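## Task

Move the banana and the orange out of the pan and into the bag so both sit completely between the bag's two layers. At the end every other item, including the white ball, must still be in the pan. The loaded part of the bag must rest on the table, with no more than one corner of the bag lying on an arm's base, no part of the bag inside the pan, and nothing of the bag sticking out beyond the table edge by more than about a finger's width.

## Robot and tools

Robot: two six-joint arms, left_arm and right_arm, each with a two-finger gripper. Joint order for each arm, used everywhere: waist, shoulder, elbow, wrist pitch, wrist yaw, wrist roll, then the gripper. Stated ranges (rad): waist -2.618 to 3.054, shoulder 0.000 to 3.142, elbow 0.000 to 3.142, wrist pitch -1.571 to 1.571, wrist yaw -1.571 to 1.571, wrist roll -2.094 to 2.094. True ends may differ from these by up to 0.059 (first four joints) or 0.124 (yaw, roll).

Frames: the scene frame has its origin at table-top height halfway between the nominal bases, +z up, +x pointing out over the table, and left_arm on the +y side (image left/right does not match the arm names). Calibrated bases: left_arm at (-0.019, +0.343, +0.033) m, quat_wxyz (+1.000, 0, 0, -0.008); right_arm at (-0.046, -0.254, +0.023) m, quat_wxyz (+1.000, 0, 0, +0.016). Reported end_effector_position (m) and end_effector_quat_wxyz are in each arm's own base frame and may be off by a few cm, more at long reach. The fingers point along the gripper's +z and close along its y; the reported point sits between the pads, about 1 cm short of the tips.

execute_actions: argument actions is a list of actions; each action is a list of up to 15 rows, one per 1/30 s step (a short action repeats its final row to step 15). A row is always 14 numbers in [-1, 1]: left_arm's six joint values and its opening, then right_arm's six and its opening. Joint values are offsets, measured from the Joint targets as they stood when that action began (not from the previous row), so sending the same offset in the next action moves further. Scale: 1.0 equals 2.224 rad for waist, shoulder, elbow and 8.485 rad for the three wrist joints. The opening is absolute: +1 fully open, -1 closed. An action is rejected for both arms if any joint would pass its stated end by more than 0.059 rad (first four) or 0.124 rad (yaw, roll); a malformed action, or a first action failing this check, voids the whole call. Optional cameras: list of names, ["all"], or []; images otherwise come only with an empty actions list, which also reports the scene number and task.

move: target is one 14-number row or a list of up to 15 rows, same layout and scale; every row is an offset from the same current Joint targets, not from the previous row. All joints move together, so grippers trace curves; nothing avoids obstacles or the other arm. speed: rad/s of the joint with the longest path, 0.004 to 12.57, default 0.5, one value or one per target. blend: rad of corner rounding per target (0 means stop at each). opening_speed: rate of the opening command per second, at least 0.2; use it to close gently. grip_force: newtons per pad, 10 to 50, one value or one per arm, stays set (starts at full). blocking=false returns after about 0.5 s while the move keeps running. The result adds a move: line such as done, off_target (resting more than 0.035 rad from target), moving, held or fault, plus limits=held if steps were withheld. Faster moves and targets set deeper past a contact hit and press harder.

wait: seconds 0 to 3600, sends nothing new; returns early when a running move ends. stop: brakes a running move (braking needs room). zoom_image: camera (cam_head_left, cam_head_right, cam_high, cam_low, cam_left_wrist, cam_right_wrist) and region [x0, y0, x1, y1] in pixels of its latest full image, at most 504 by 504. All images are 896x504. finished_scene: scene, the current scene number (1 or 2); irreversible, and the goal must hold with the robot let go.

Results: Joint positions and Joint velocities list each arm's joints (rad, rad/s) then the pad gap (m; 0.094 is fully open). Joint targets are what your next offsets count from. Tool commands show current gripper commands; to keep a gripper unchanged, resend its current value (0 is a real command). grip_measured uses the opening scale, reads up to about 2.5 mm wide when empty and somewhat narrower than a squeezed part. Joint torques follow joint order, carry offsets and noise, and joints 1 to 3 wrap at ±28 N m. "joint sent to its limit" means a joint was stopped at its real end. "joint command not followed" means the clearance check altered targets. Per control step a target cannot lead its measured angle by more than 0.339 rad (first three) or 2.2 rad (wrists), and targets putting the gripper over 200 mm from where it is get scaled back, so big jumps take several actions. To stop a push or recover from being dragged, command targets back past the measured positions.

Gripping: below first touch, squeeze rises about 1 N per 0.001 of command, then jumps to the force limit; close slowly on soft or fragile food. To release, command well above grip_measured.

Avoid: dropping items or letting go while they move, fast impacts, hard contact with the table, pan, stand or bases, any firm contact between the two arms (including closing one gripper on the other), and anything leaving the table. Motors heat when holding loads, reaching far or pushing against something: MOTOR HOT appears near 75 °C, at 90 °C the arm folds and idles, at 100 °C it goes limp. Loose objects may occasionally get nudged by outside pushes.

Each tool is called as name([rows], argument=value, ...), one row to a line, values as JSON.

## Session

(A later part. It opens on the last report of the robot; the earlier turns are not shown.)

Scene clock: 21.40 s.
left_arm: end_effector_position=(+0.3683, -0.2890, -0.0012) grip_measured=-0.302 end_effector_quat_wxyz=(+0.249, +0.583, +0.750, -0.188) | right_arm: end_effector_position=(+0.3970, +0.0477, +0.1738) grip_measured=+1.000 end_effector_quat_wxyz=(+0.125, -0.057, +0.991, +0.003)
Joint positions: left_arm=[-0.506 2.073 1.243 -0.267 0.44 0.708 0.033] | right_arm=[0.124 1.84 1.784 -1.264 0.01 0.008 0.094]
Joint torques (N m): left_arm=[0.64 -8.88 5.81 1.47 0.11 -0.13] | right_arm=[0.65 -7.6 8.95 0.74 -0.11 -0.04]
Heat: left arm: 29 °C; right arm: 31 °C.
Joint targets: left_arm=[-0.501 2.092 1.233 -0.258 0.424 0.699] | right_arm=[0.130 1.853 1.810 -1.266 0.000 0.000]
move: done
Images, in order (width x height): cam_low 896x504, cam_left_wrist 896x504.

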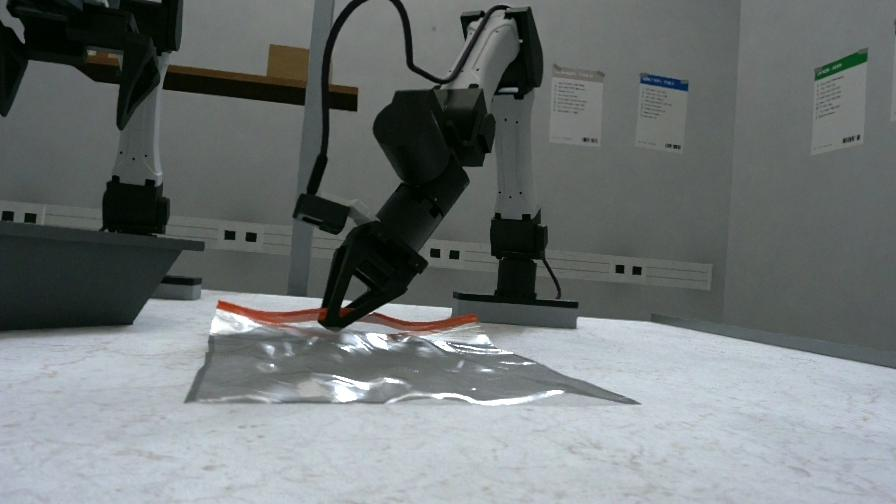

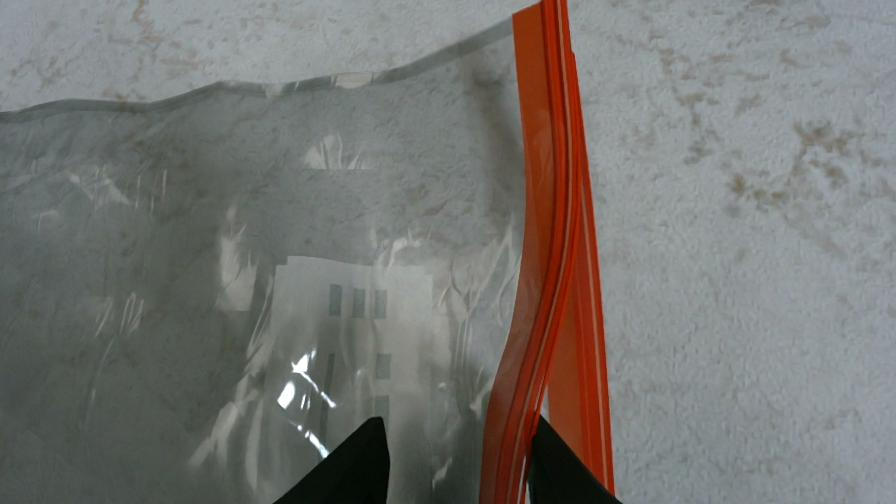

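move(target=[0,0,0,0,0,0,-1,0,0,0,0,0,0,1], opening_speed=0.6, cameras=["cam_left_wrist", "cam_low"])

zoom_image(camera="cam_low", region=[180, 240, 520, 420])

zoom_image(camera="cam_left_wrist", region=[300, 300, 660, 504])

Scene clock: 23.03 s.
left_arm: end_effector_position=(+0.3684, -0.2891, -0.0012) grip_measured=-0.984 end_effector_quat_wxyz=(+0.250, +0.583, +0.750, -0.188) | right_arm: end_effector_position=(+0.3970, +0.0477, +0.1738) grip_measured=+1.000 end_effector_quat_wxyz=(+0.125, -0.057, +0.991, +0.003)
Joint positions: left_arm=[-0.506 2.073 1.243 -0.266 0.44 0.708 0.001] | right_arm=[0.124 1.84 1.784 -1.264 0.01 0.008 0.094]
Joint torques (N m): left_arm=[0.64 -8.91 5.75 1.47 0.11 -0.13] | right_arm=[0.65 -7.6 8.98 0.74 -0.11 -0.04]
Heat: left arm: 29 °C; right arm: 31 °C.
Joint targets: left_arm=[-0.501 2.092 1.233 -0.258 0.424 0.699] | right_arm=[0.130 1.853 1.810 -1.266 0.000 0.000]
move: done
Images, in order (width x height): cam_low 896x504, cam_left_wrist 896x504.

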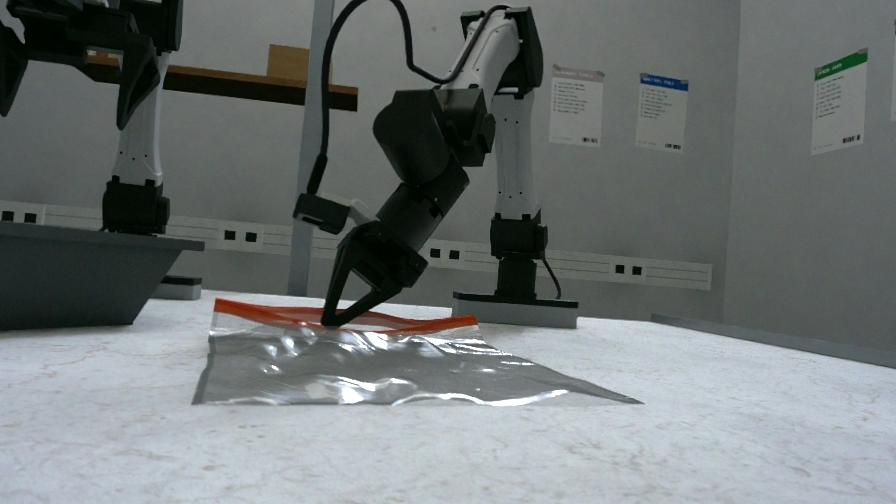

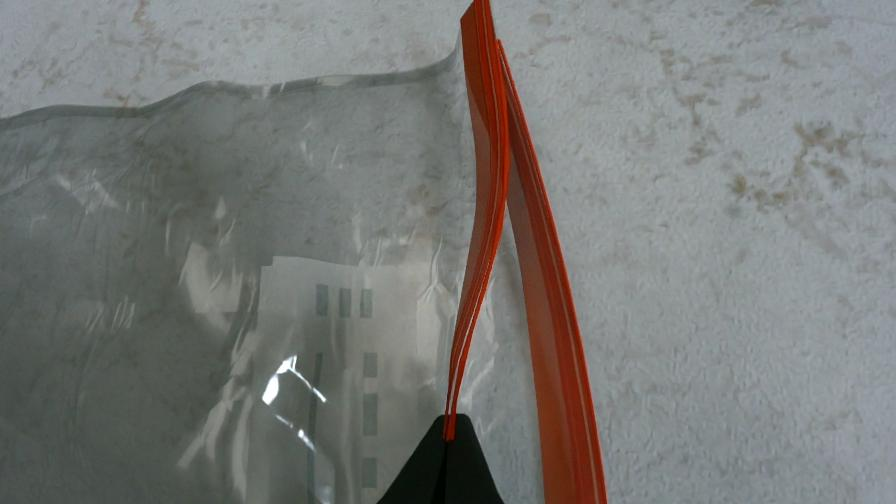

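Scaled by 1.482 from the camera's image (finer frame: 1280x720).

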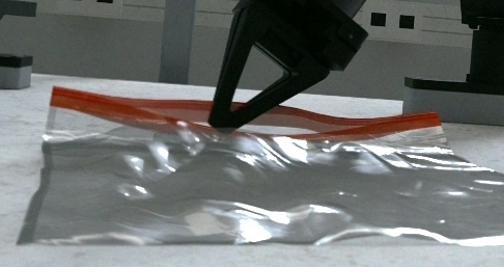

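Scaled by 1.400 from the camera's image (finer frame: 1280x720).

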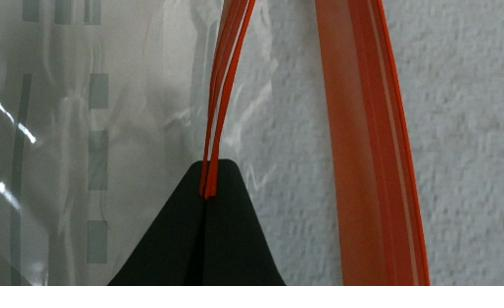

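move(target=[0.0117,-0.026,0.1397,-0.0428,0.0018,0.0043,-1,0,0,0,0,0,0,1], speed=0.15, cameras=["cam_left_wrist", "cam_low", "cam_right_wrist", "cam_head_left"])

zoom_image(camera="cam_low", region=[140, 200, 660, 420])

zoom_image(camera="cam_low", region=[180, 220, 520, 400])

Scene clock: 26.77 s.
left_arm: end_effector_position=(+0.3912, -0.2881, +0.0577) grip_measured=-0.984 end_effector_quat_wxyz=(+0.226, +0.579, +0.761, -0.188) | right_arm: end_effector_position=(+0.3970, +0.0477, +0.1738) grip_measured=+1.000 end_effector_quat_wxyz=(+0.125, -0.057, +0.991, +0.003)
Joint positions: left_arm=[-0.482 2.068 1.522 -0.608 0.44 0.724 0.001] | right_arm=[0.124 1.84 1.784 -1.264 0.01 0.008 0.094]
Joint torques (N m): left_arm=[0.69 -13.61 9.63 1.11 0.25 0.07] | right_arm=[0.65 -7.6 8.96 0.74 -0.11 -0.04]
Heat: left arm: 31 °C; right arm: 31 °C.
Joint targets: left_arm=[-0.475 2.034 1.543 -0.621 0.439 0.735] | right_arm=[0.130 1.853 1.810 -1.266 0.000 0.000]
move: done
Images, in order (width x height): cam_head_left 896x504, cam_low 896x504, cam_left_wrist 896x504, cam_right_wrist 896x504.

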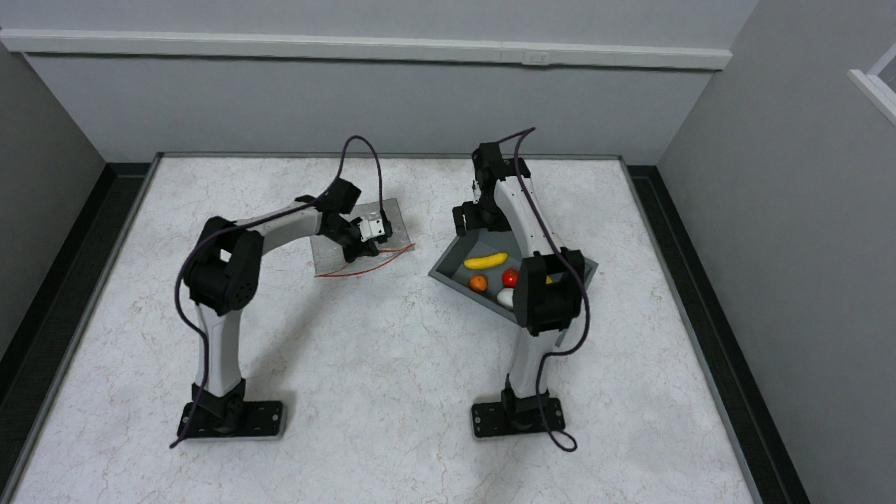

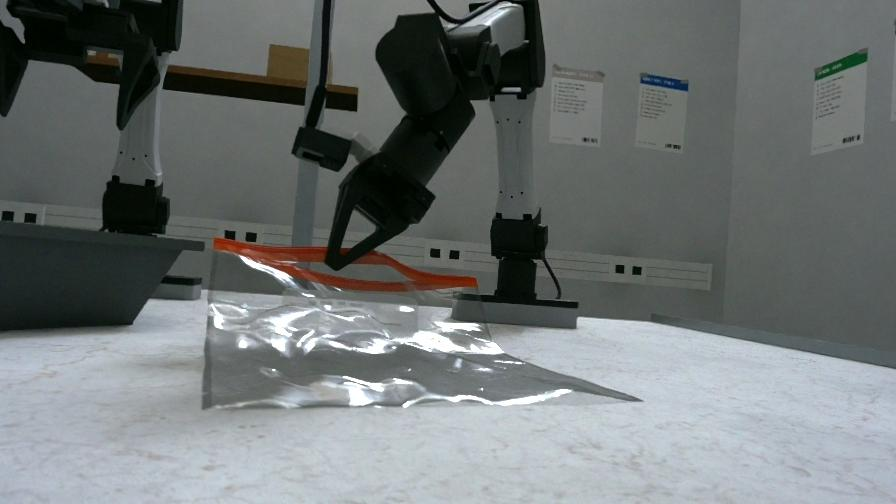

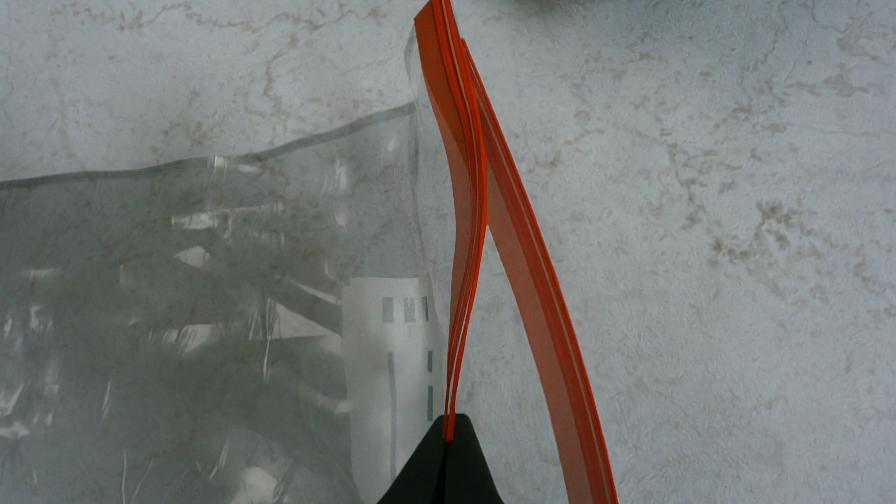

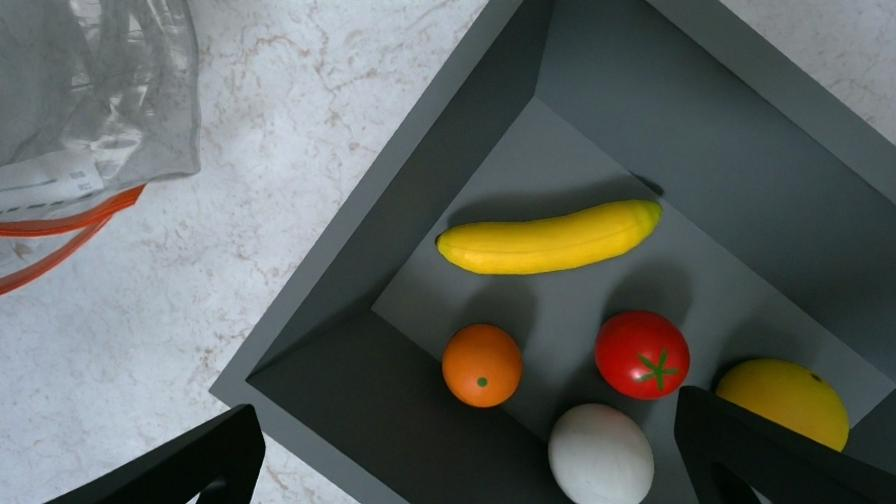

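Region (140, 200, 660, 420) is 520x220 pixels. A region can be at most 504 by 504 pixels.

Scaled by 1.482 from the camera's image (finer frame: 1280x720).

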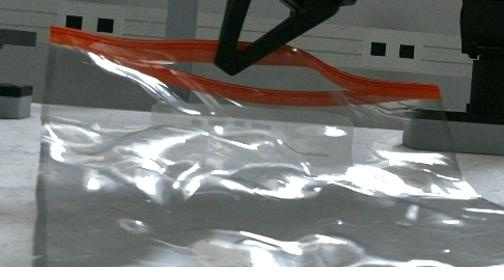

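move(target=[0,0,0,0,0,0,-1,-0.0696,0.2122,0.2174,-0.0322,0,0.1518,0.06], speed=0.6, grip_force=[50,30], cameras=["cam_right_wrist"])

Scene clock: 31.30 s.
left_arm: end_effector_position=(+0.3911, -0.2881, +0.0577) grip_measured=-0.984 end_effector_quat_wxyz=(+0.226, +0.579, +0.761, -0.188) | right_arm: end_effector_position=(+0.4445, -0.0103, +0.1097) grip_measured=+0.061 end_effector_quat_wxyz=(+0.001, +0.605, +0.796, -0.004)
Joint positions: left_arm=[-0.482 2.068 1.522 -0.608 0.44 0.725 0.001] | right_arm=[-0.02 2.312 2.269 -1.532 0.008 1.28 0.05]
Joint torques (N m): left_arm=[0.72 -13.64 9.59 1.1 0.26 0.05] | right_arm=[-0.43 -10.69 8.34 0.17 -0.05 0.13]
Heat: left arm: 33 °C; right arm: 32 °C.
Joint targets: left_arm=[-0.475 2.034 1.543 -0.621 0.439 0.736] | right_arm=[-0.025 2.325 2.294 -1.539 0.000 1.288]
grip_force (N): 50, 30
move: done

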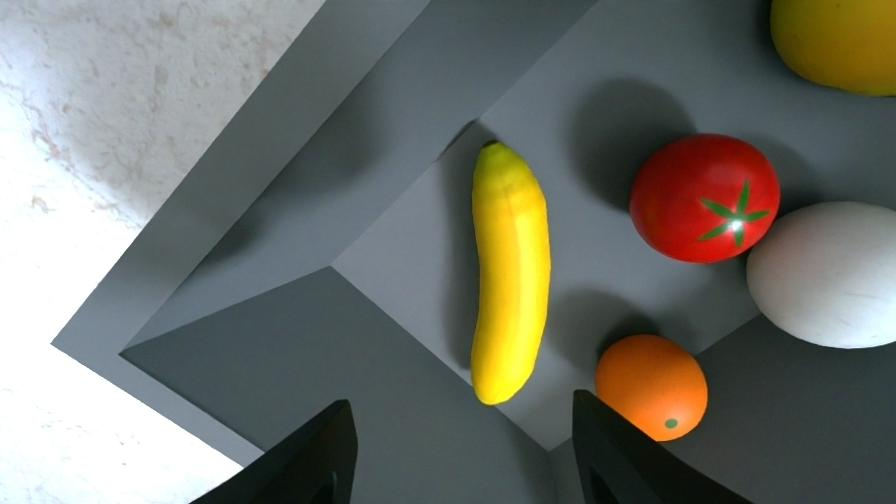

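move(target=[0,0,0,0,0,0,-1,-0.0193,-0.0476,-0.1874,0.0365,0,-0.0055,0.06], speed=0.4, cameras=["cam_right_wrist"])

Scene clock: 34.57 s.
left_arm: end_effector_position=(+0.3911, -0.2881, +0.0577) grip_measured=-0.984 end_effector_quat_wxyz=(+0.226, +0.579, +0.761, -0.188) | right_arm: end_effector_position=(+0.4237, -0.0275, +0.0279) grip_measured=+0.061 end_effector_quat_wxyz=(-0.024, +0.609, +0.792, -0.021)
Joint positions: left_arm=[-0.482 2.068 1.522 -0.608 0.44 0.725 0.001] | right_arm=[-0.062 2.276 1.881 -1.239 0.007 1.249 0.05]
Joint torques (N m): left_arm=[0.72 -13.65 9.59 1.11 0.25 0.06] | right_arm=[-0.57 -16.58 5.56 0.2 -0.04 -0.03]
Heat: left arm: 34 °C; right arm: 34 °C.
Joint targets: left_arm=[-0.475 2.034 1.543 -0.621 0.439 0.736] | right_arm=[-0.068 2.219 1.877 -1.230 0.000 1.241]
grip_force (N): 50, 30
move: off_target (right_arm); right_arm: the shoulder is farthest, 0.057 rad from its target

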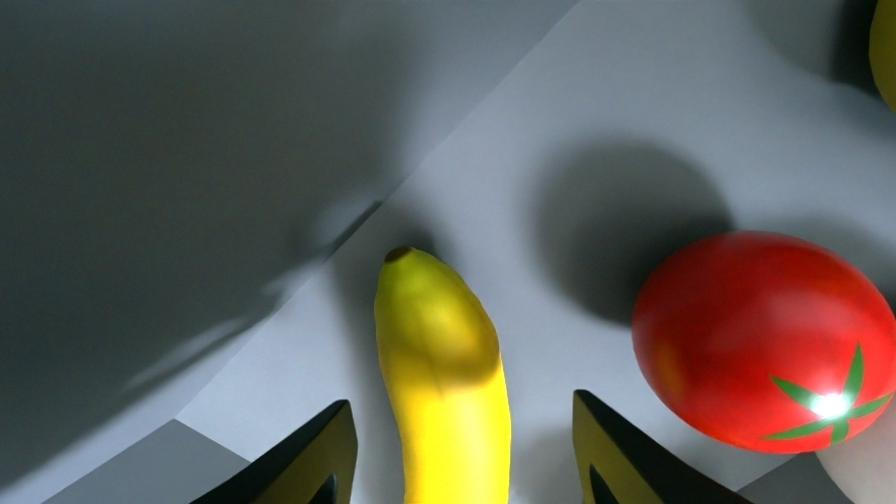

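move([
  [0,0,0,0,0,0,-1,0,0,-0.0454,0.0144,0,0,0.06],
  [0,0,0,0,0,0,-1,0,0,-0.0454,0.0144,0,0,-0.55],
], speed=0.25, opening_speed=0.8, cameras=["cam_right_wrist"])

Scene clock: 38.30 s.
left_arm: end_effector_position=(+0.3911, -0.2881, +0.0577) grip_measured=-0.984 end_effector_quat_wxyz=(+0.226, +0.579, +0.761, -0.188) | right_arm: end_effector_position=(+0.4199, -0.0269, +0.0050) grip_measured=-0.442 end_effector_quat_wxyz=(-0.021, +0.609, +0.793, -0.018)
Joint positions: left_arm=[-0.482 2.068 1.522 -0.608 0.44 0.725 0.001] | right_arm=[-0.062 2.271 1.779 -1.134 0.006 1.249 0.026]
Joint torques (N m): left_arm=[0.77 -13.64 9.59 1.11 0.25 0.06] | right_arm=[-0.58 -15.94 5.56 0.39 -0.03 -0.03]
Heat: left arm: 35 °C; right arm: 38 °C.
Joint targets: left_arm=[-0.475 2.034 1.543 -0.621 0.439 0.736] | right_arm=[-0.068 2.219 1.776 -1.107 0.000 1.241]
grip_force (N): 50, 30
move: off_target (right_arm); target 2's new numbers were sent with right_arm's shoulder 0.052 rad from that target; right_arm: the shoulder is farthest, 0.052 rad from its target

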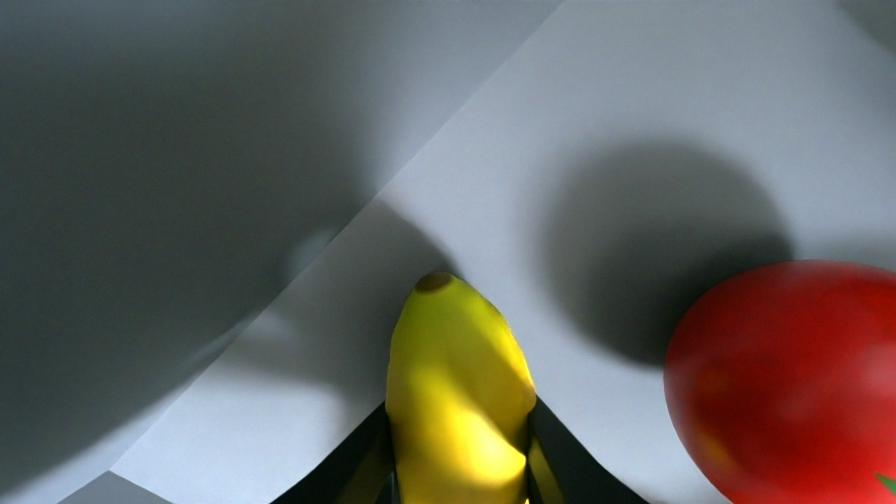

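move([
  [0,0,0,0,0,0,-1,0,-0.031,0.1996,-0.0522,0,0,-0.65],
  [0.018,-0.024,-0.07,0.0283,0.0158,-0.0055,-1,0.2104,-0.2109,-0.0791,0.0598,0.0354,-0.0638,-0.65],
  [0.0362,-0.0483,-0.1397,0.0566,0.0316,-0.0111,-1,0.4009,-0.2738,-0.4299,0.2052,0.0708,-0.132,-0.65],
], speed=0.5, blend=[0.15,0.25,0], cameras=["cam_left_wrist", "cam_right_wrist", "cam_low", "cam_head_left", "cam_high"])

Scene clock: 47.13 s.
left_arm: end_effector_position=(+0.3980, -0.2889, +0.0832) grip_measured=-0.984 end_effector_quat_wxyz=(+0.362, +0.545, +0.705, -0.274) | right_arm: end_effector_position=(+0.3879, +0.2729, +0.1896) grip_measured=-0.448 end_effector_quat_wxyz=(+0.636, -0.081, +0.764, +0.072)
Joint positions: left_arm=[-0.401 1.96 1.244 -0.15 0.69 0.653 0.001] | right_arm=[0.819 1.65 0.822 0.61 0.59 0.129 0.026]
Joint torques (N m): left_arm=[0.7 -12.67 6.35 1.79 0.49 -0.14] | right_arm=[0.54 -10.74 6.43 2.11 0.12 -0.02]
Heat: left arm: 38 °C; right arm: 42 °C.
Joint targets: left_arm=[-0.394 1.926 1.233 -0.141 0.707 0.641] | right_arm=[0.824 1.610 0.820 0.634 0.601 0.121]
grip_force (N): 50, 30
move: off_target (right_arm); right_arm: the shoulder is farthest, 0.040 rad from its target
Images, in order (width x height): cam_head_left 896x504, cam_high 896x504, cam_low 896x504, cam_left_wrist 896x504, cam_right_wrist 896x504.

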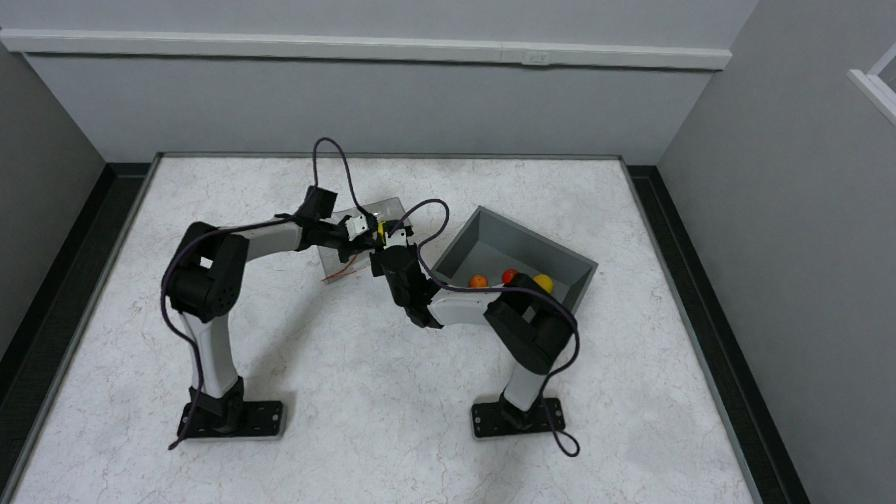

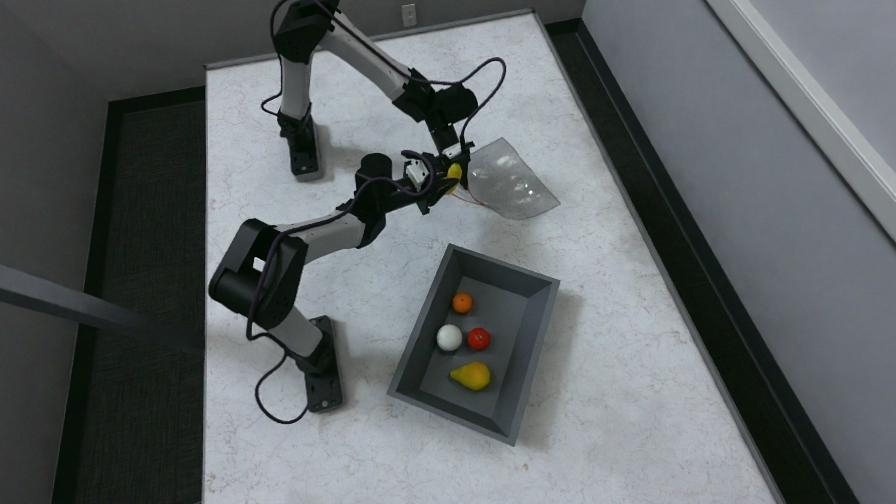

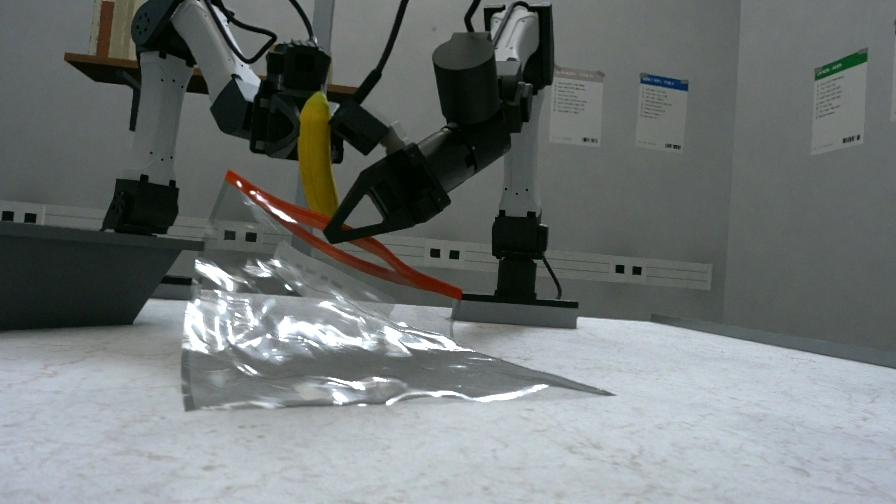

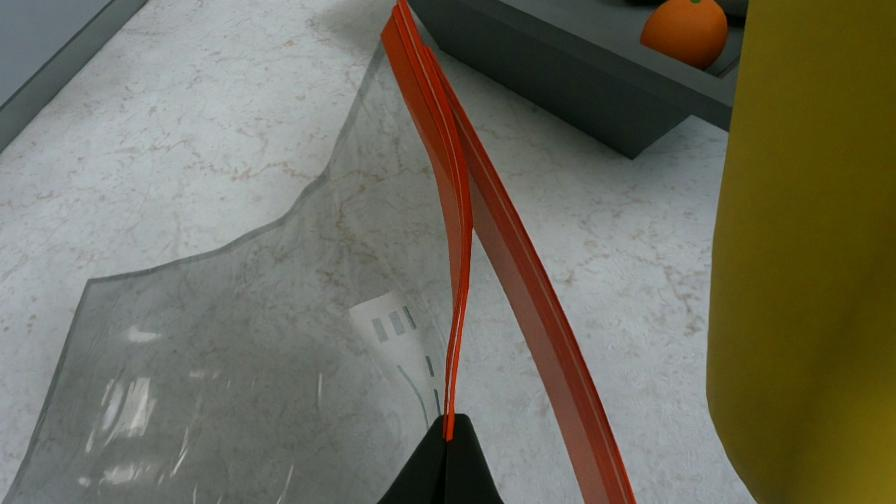

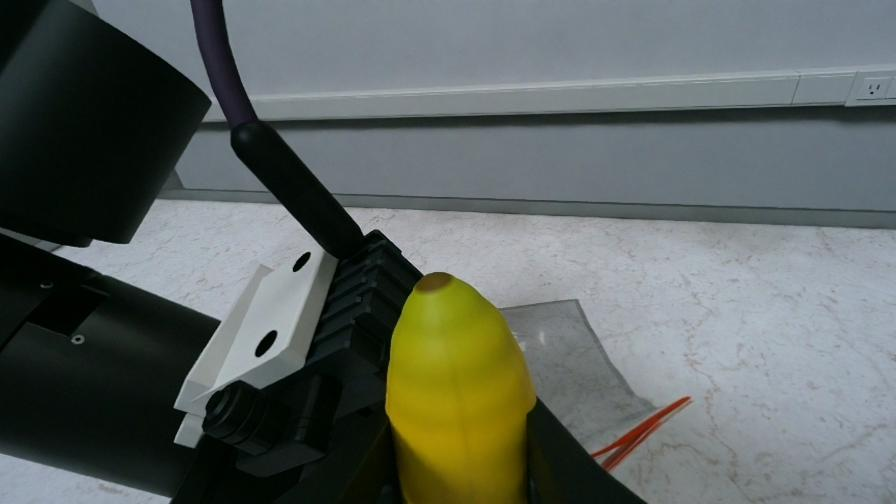

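move(target=[0,0,0,0,0,0,-1,-0.0544,0.0139,0.0809,-0.0146,-0.0139,-0.0034,-0.65], speed=0.2, cameras=["cam_left_wrist", "cam_low"])

Scene clock: 63.30 s.
left_arm: end_effector_position=(+0.3980, -0.2889, +0.0832) grip_measured=-0.984 end_effector_quat_wxyz=(+0.362, +0.545, +0.705, -0.274) | right_arm: end_effector_position=(+0.4281, +0.2585, +0.2303) grip_measured=-0.448 end_effector_quat_wxyz=(+0.647, -0.073, +0.756, +0.074)
Joint positions: left_arm=[-0.401 1.96 1.244 -0.15 0.69 0.653 0.001] | right_arm=[0.709 1.65 0.972 0.503 0.492 0.1 0.026]
Joint torques (N m): left_arm=[0.7 -12.68 6.34 1.79 0.48 -0.16] | right_arm=[-0.53 -8.47 9.73 1.88 -0.09 -0.04]
Heat: left arm: 44 °C; right arm: 41 °C.
Joint targets: left_arm=[-0.394 1.926 1.233 -0.141 0.707 0.641] | right_arm=[0.703 1.641 1.000 0.510 0.483 0.093]
grip_force (N): 50, 30
move: done
Images, in order (width x height): cam_low 896x504, cam_left_wrist 896x504.

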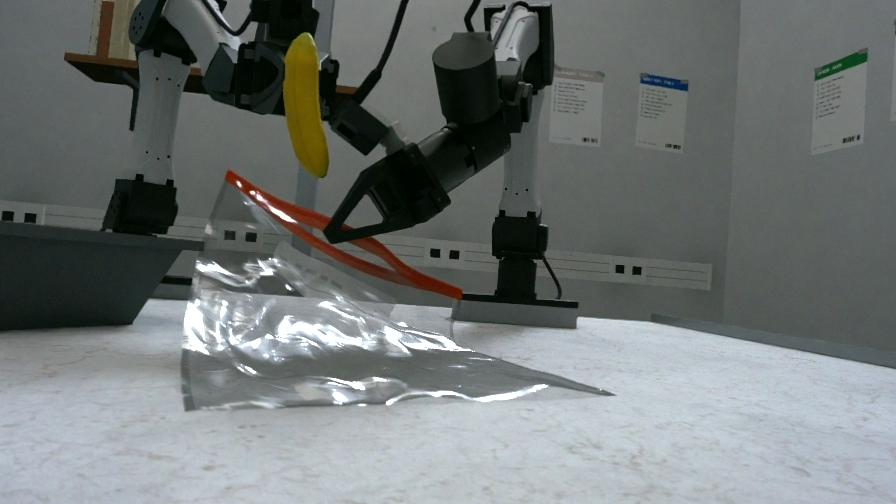

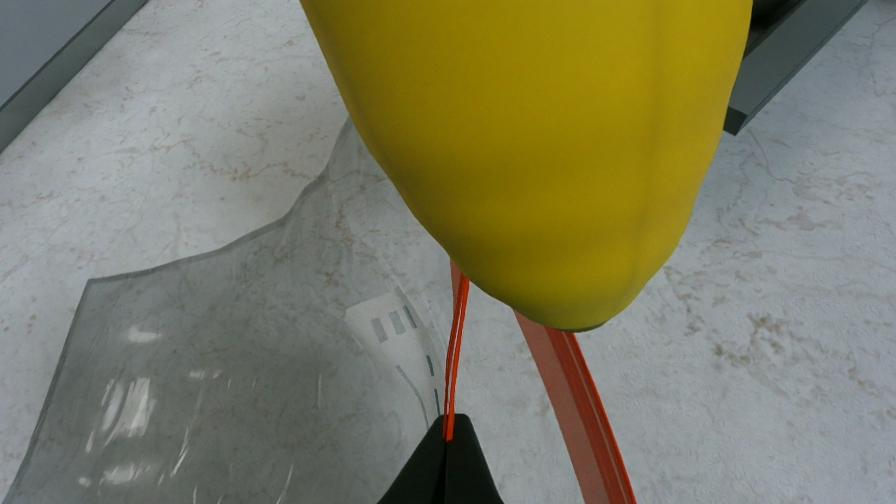

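move(target=[0,0,0,0,0,0,-1,-0.0178,0.0715,-0.0899,0.0365,-0.0046,-0.0011,-0.65], speed=0.15, cameras=["cam_left_wrist", "cam_low"])

Scene clock: 66.77 s.
left_arm: end_effector_position=(+0.3980, -0.2889, +0.0833) grip_measured=-0.984 end_effector_quat_wxyz=(+0.362, +0.545, +0.705, -0.274) | right_arm: end_effector_position=(+0.4301, +0.2442, +0.1564) grip_measured=-0.448 end_effector_quat_wxyz=(+0.640, -0.078, +0.761, +0.070)
Joint positions: left_arm=[-0.401 1.96 1.244 -0.15 0.69 0.653 0.001] | right_arm=[0.671 1.789 0.802 0.796 0.452 0.091 0.026]
Joint torques (N m): left_arm=[0.75 -12.66 6.37 1.8 0.48 -0.14] | right_arm=[-0.69 -6.98 5.91 2.09 -0.09 -0.05]
Heat: left arm: 44 °C; right arm: 40 °C.
Joint targets: left_arm=[-0.394 1.926 1.233 -0.141 0.707 0.642] | right_arm=[0.663 1.800 0.800 0.819 0.444 0.083]
grip_force (N): 50, 30
move: done
Images, in order (width x height): cam_low 896x504, cam_left_wrist 896x504.

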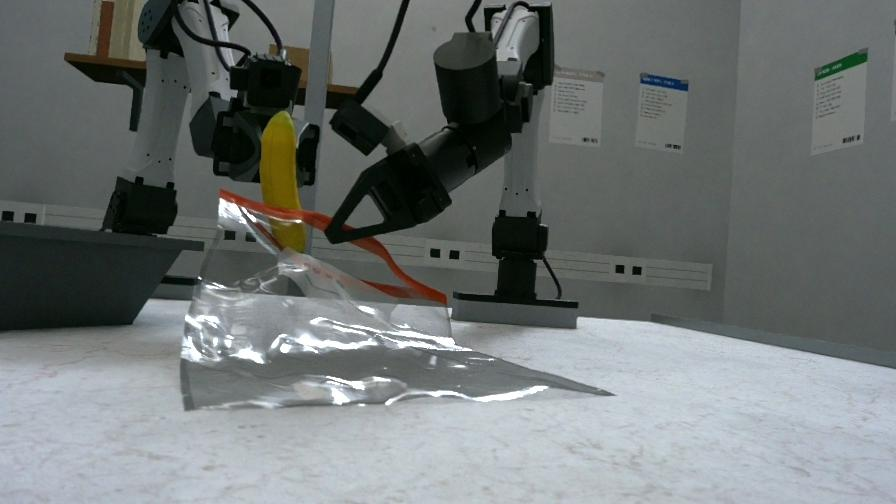

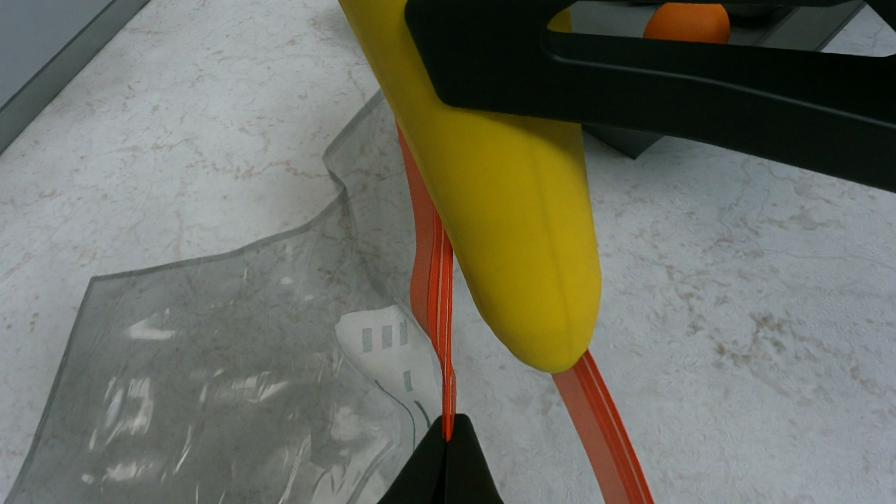

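move(target=[0,0,0,0,0,0,-1,-0.0046,0.0697,-0.0027,0.0178,-0.0012,-0.0002,-0.65], speed=0.12, cameras=["cam_left_wrist", "cam_low", "cam_right_wrist"])

zoom_image(camera="cam_low", region=[180, 120, 480, 320])

Scene clock: 69.40 s.
left_arm: end_effector_position=(+0.3982, -0.2888, +0.0833) grip_measured=-0.984 end_effector_quat_wxyz=(+0.362, +0.545, +0.705, -0.274) | right_arm: end_effector_position=(+0.4392, +0.2469, +0.1156) grip_measured=-0.448 end_effector_quat_wxyz=(+0.638, -0.079, +0.763, +0.068)
Joint positions: left_arm=[-0.4 1.96 1.244 -0.149 0.69 0.652 0.001] | right_arm=[0.661 1.943 0.797 0.949 0.443 0.089 0.026]
Joint torques (N m): left_arm=[0.7 -12.66 6.38 1.78 0.49 -0.15] | right_arm=[-0.7 -7.56 5.16 2.1 -0.06 -0.05]
Heat: left arm: 45 °C; right arm: 40 °C.
Joint targets: left_arm=[-0.394 1.926 1.233 -0.141 0.707 0.641] | right_arm=[0.653 1.955 0.794 0.971 0.434 0.081]
grip_force (N): 50, 30
move: done
Images, in order (width x height): cam_low 896x504, cam_left_wrist 896x504, cam_right_wrist 896x504.

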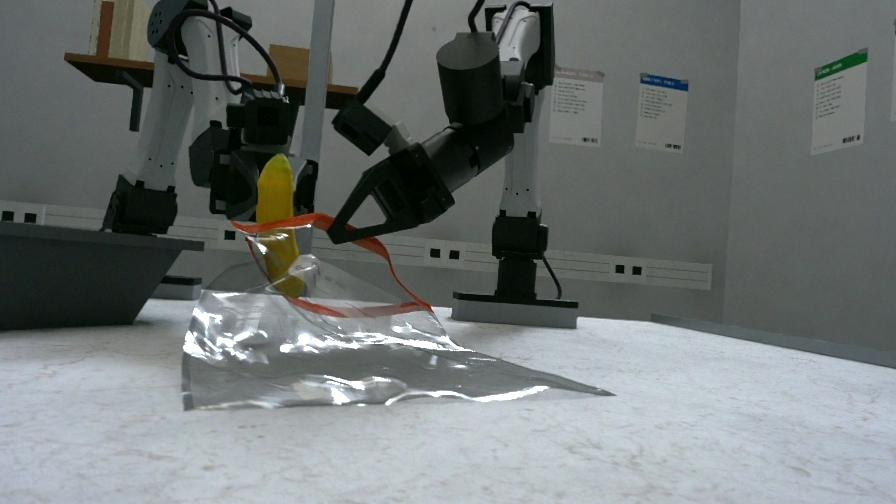

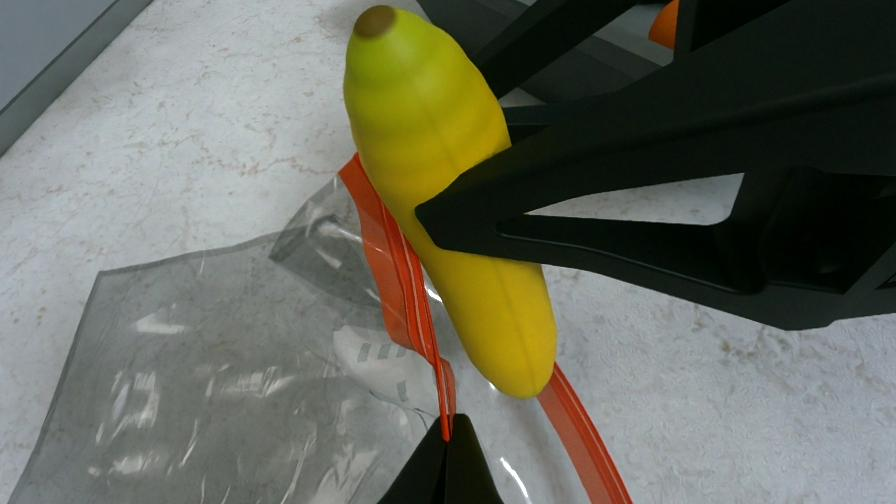

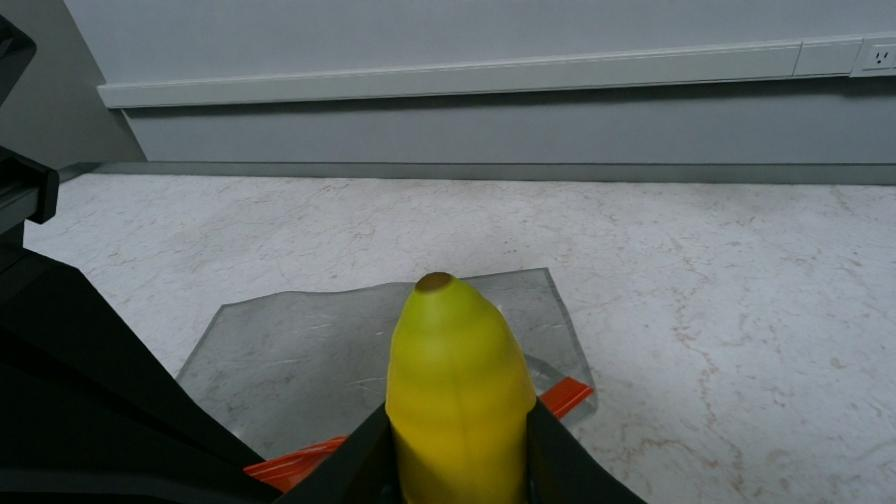

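Scaled by 1.680 from the camera's image (finer frame: 1280x720).

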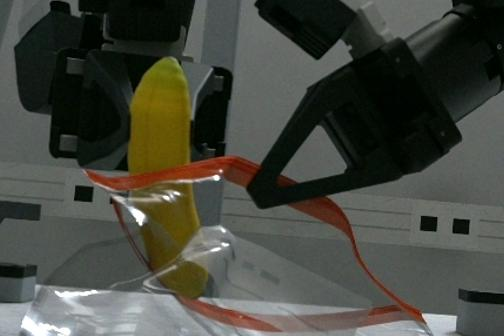

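move(target=[0.0041,-0.0162,0.0737,-0.0243,0.0007,0.0011,-1,0,0,0,0,0,0,-0.65], speed=0.15, cameras=["cam_left_wrist", "cam_low", "cam_right_wrist"])

zoom_image(camera="cam_low", region=[180, 120, 480, 320])

Scene clock: 72.27 s.
left_arm: end_effector_position=(+0.4041, -0.2870, +0.1234) grip_measured=-0.984 end_effector_quat_wxyz=(+0.355, +0.541, +0.711, -0.276) | right_arm: end_effector_position=(+0.4393, +0.2472, +0.1162) grip_measured=-0.448 end_effector_quat_wxyz=(+0.639, -0.079, +0.762, +0.069)
Joint positions: left_arm=[-0.392 1.923 1.374 -0.336 0.692 0.652 0.001] | right_arm=[0.661 1.943 0.797 0.952 0.442 0.089 0.026]
Joint torques (N m): left_arm=[0.7 -12.66 10.1 1.53 0.53 -0.06] | right_arm=[-0.72 -7.57 5.18 2.08 -0.05 -0.05]
Heat: left arm: 45 °C; right arm: 40 °C.
Joint targets: left_arm=[-0.385 1.890 1.397 -0.347 0.713 0.651] | right_arm=[0.653 1.955 0.794 0.971 0.434 0.081]
grip_force (N): 50, 30
move: done
Images, in order (width x height): cam_low 896x504, cam_left_wrist 896x504, cam_right_wrist 896x504.

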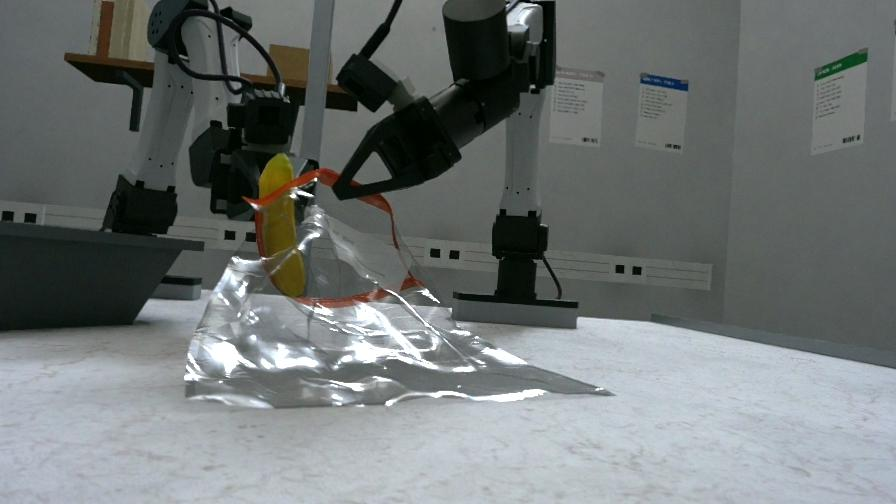

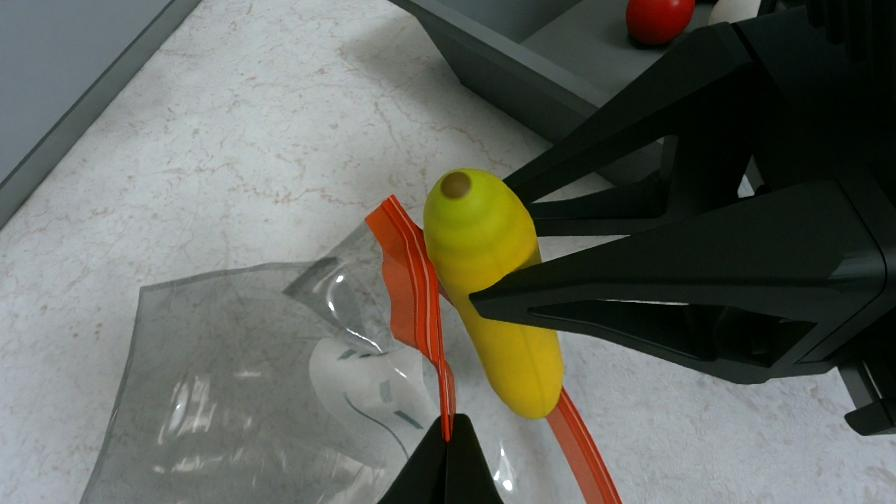

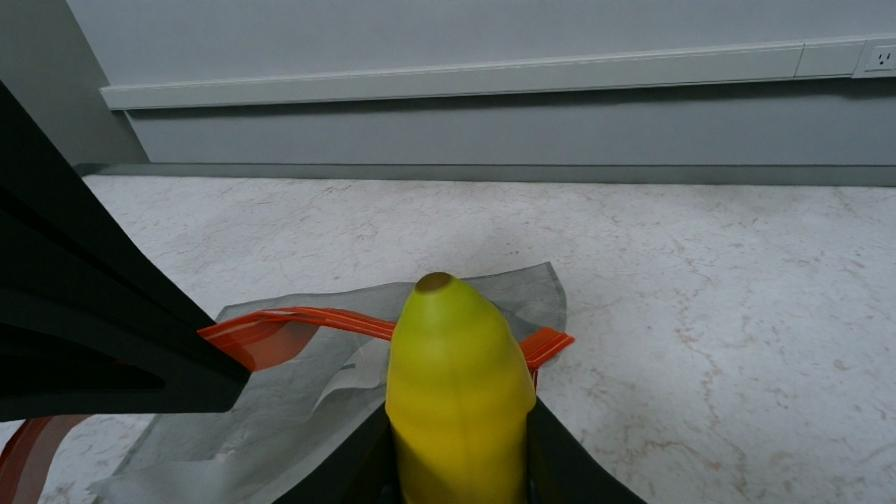

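Scaled by 1.680 from the camera's image (finer frame: 1280x720).

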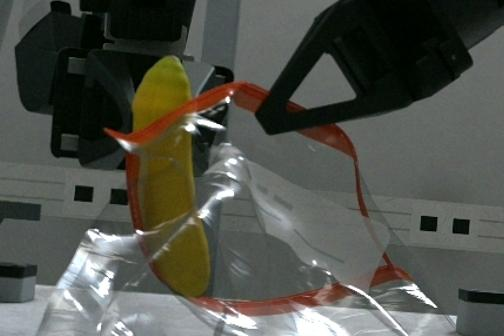

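move(target=[0,0,0,0,0,0,-1,-0.0239,0.0367,0.1518,-0.0692,-0.011,0.0128,-0.65], speed=0.2, cameras=["cam_left_wrist", "cam_low", "cam_right_wrist"])

zoom_image(camera="cam_low", region=[180, 120, 480, 320])

Scene clock: 76.57 s.
left_arm: end_effector_position=(+0.4038, -0.2869, +0.1231) grip_measured=-0.984 end_effector_quat_wxyz=(+0.354, +0.540, +0.712, -0.276) | right_arm: end_effector_position=(+0.4749, +0.2586, +0.0751) grip_measured=-0.448 end_effector_quat_wxyz=(+0.512, -0.095, +0.852, +0.052)
Joint positions: left_arm=[-0.392 1.923 1.374 -0.338 0.692 0.652 0.001] | right_arm=[0.609 2.02 1.107 0.388 0.348 0.184 0.026]
Joint torques (N m): left_arm=[0.68 -12.64 10.1 1.55 0.53 -0.06] | right_arm=[-0.83 -8.55 8.65 1.68 0.01 0.13]
Heat: left arm: 44 °C; right arm: 39 °C.
Joint targets: left_arm=[-0.385 1.890 1.397 -0.347 0.713 0.651] | right_arm=[0.600 2.037 1.132 0.383 0.341 0.190]
grip_force (N): 50, 30
move: done
Images, in order (width x height): cam_low 896x504, cam_left_wrist 896x504, cam_right_wrist 896x504.

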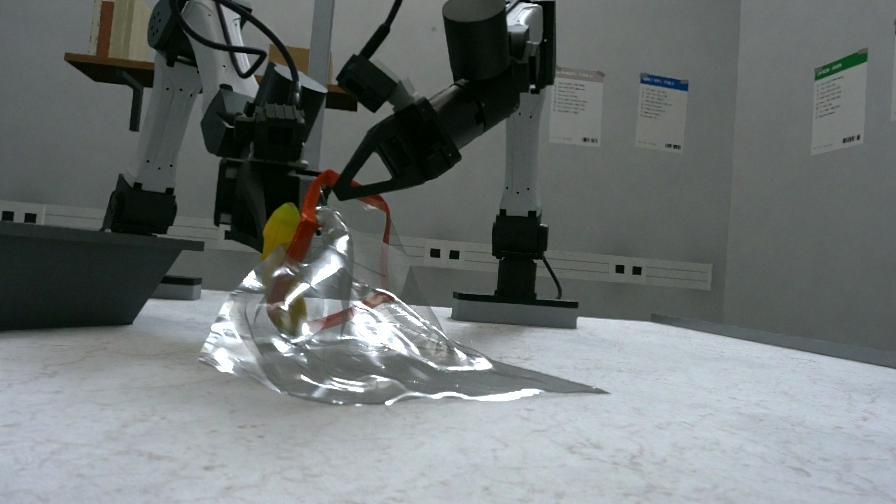

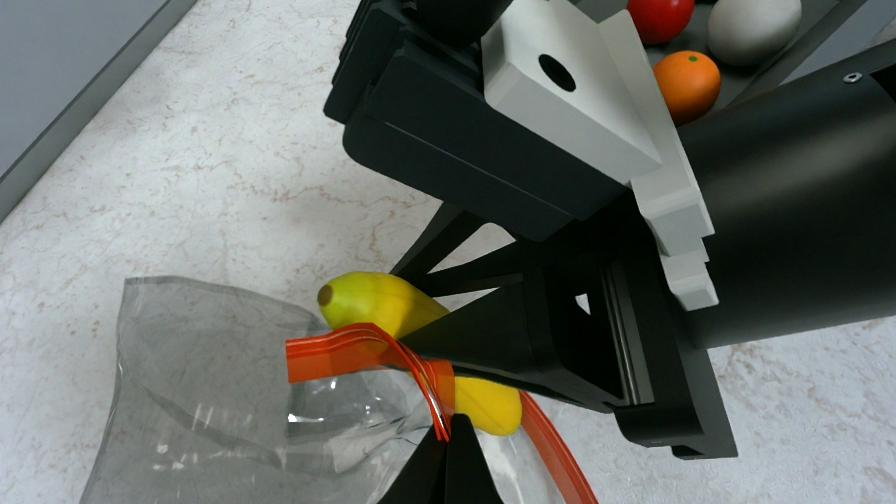

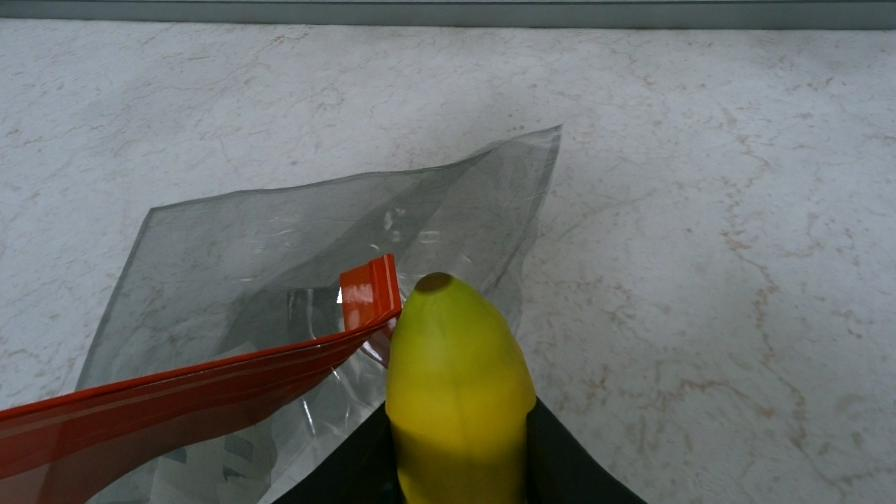

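Scaled by 1.680 from the camera's image (finer frame: 1280x720).

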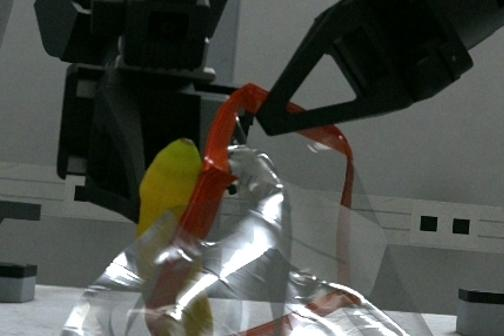

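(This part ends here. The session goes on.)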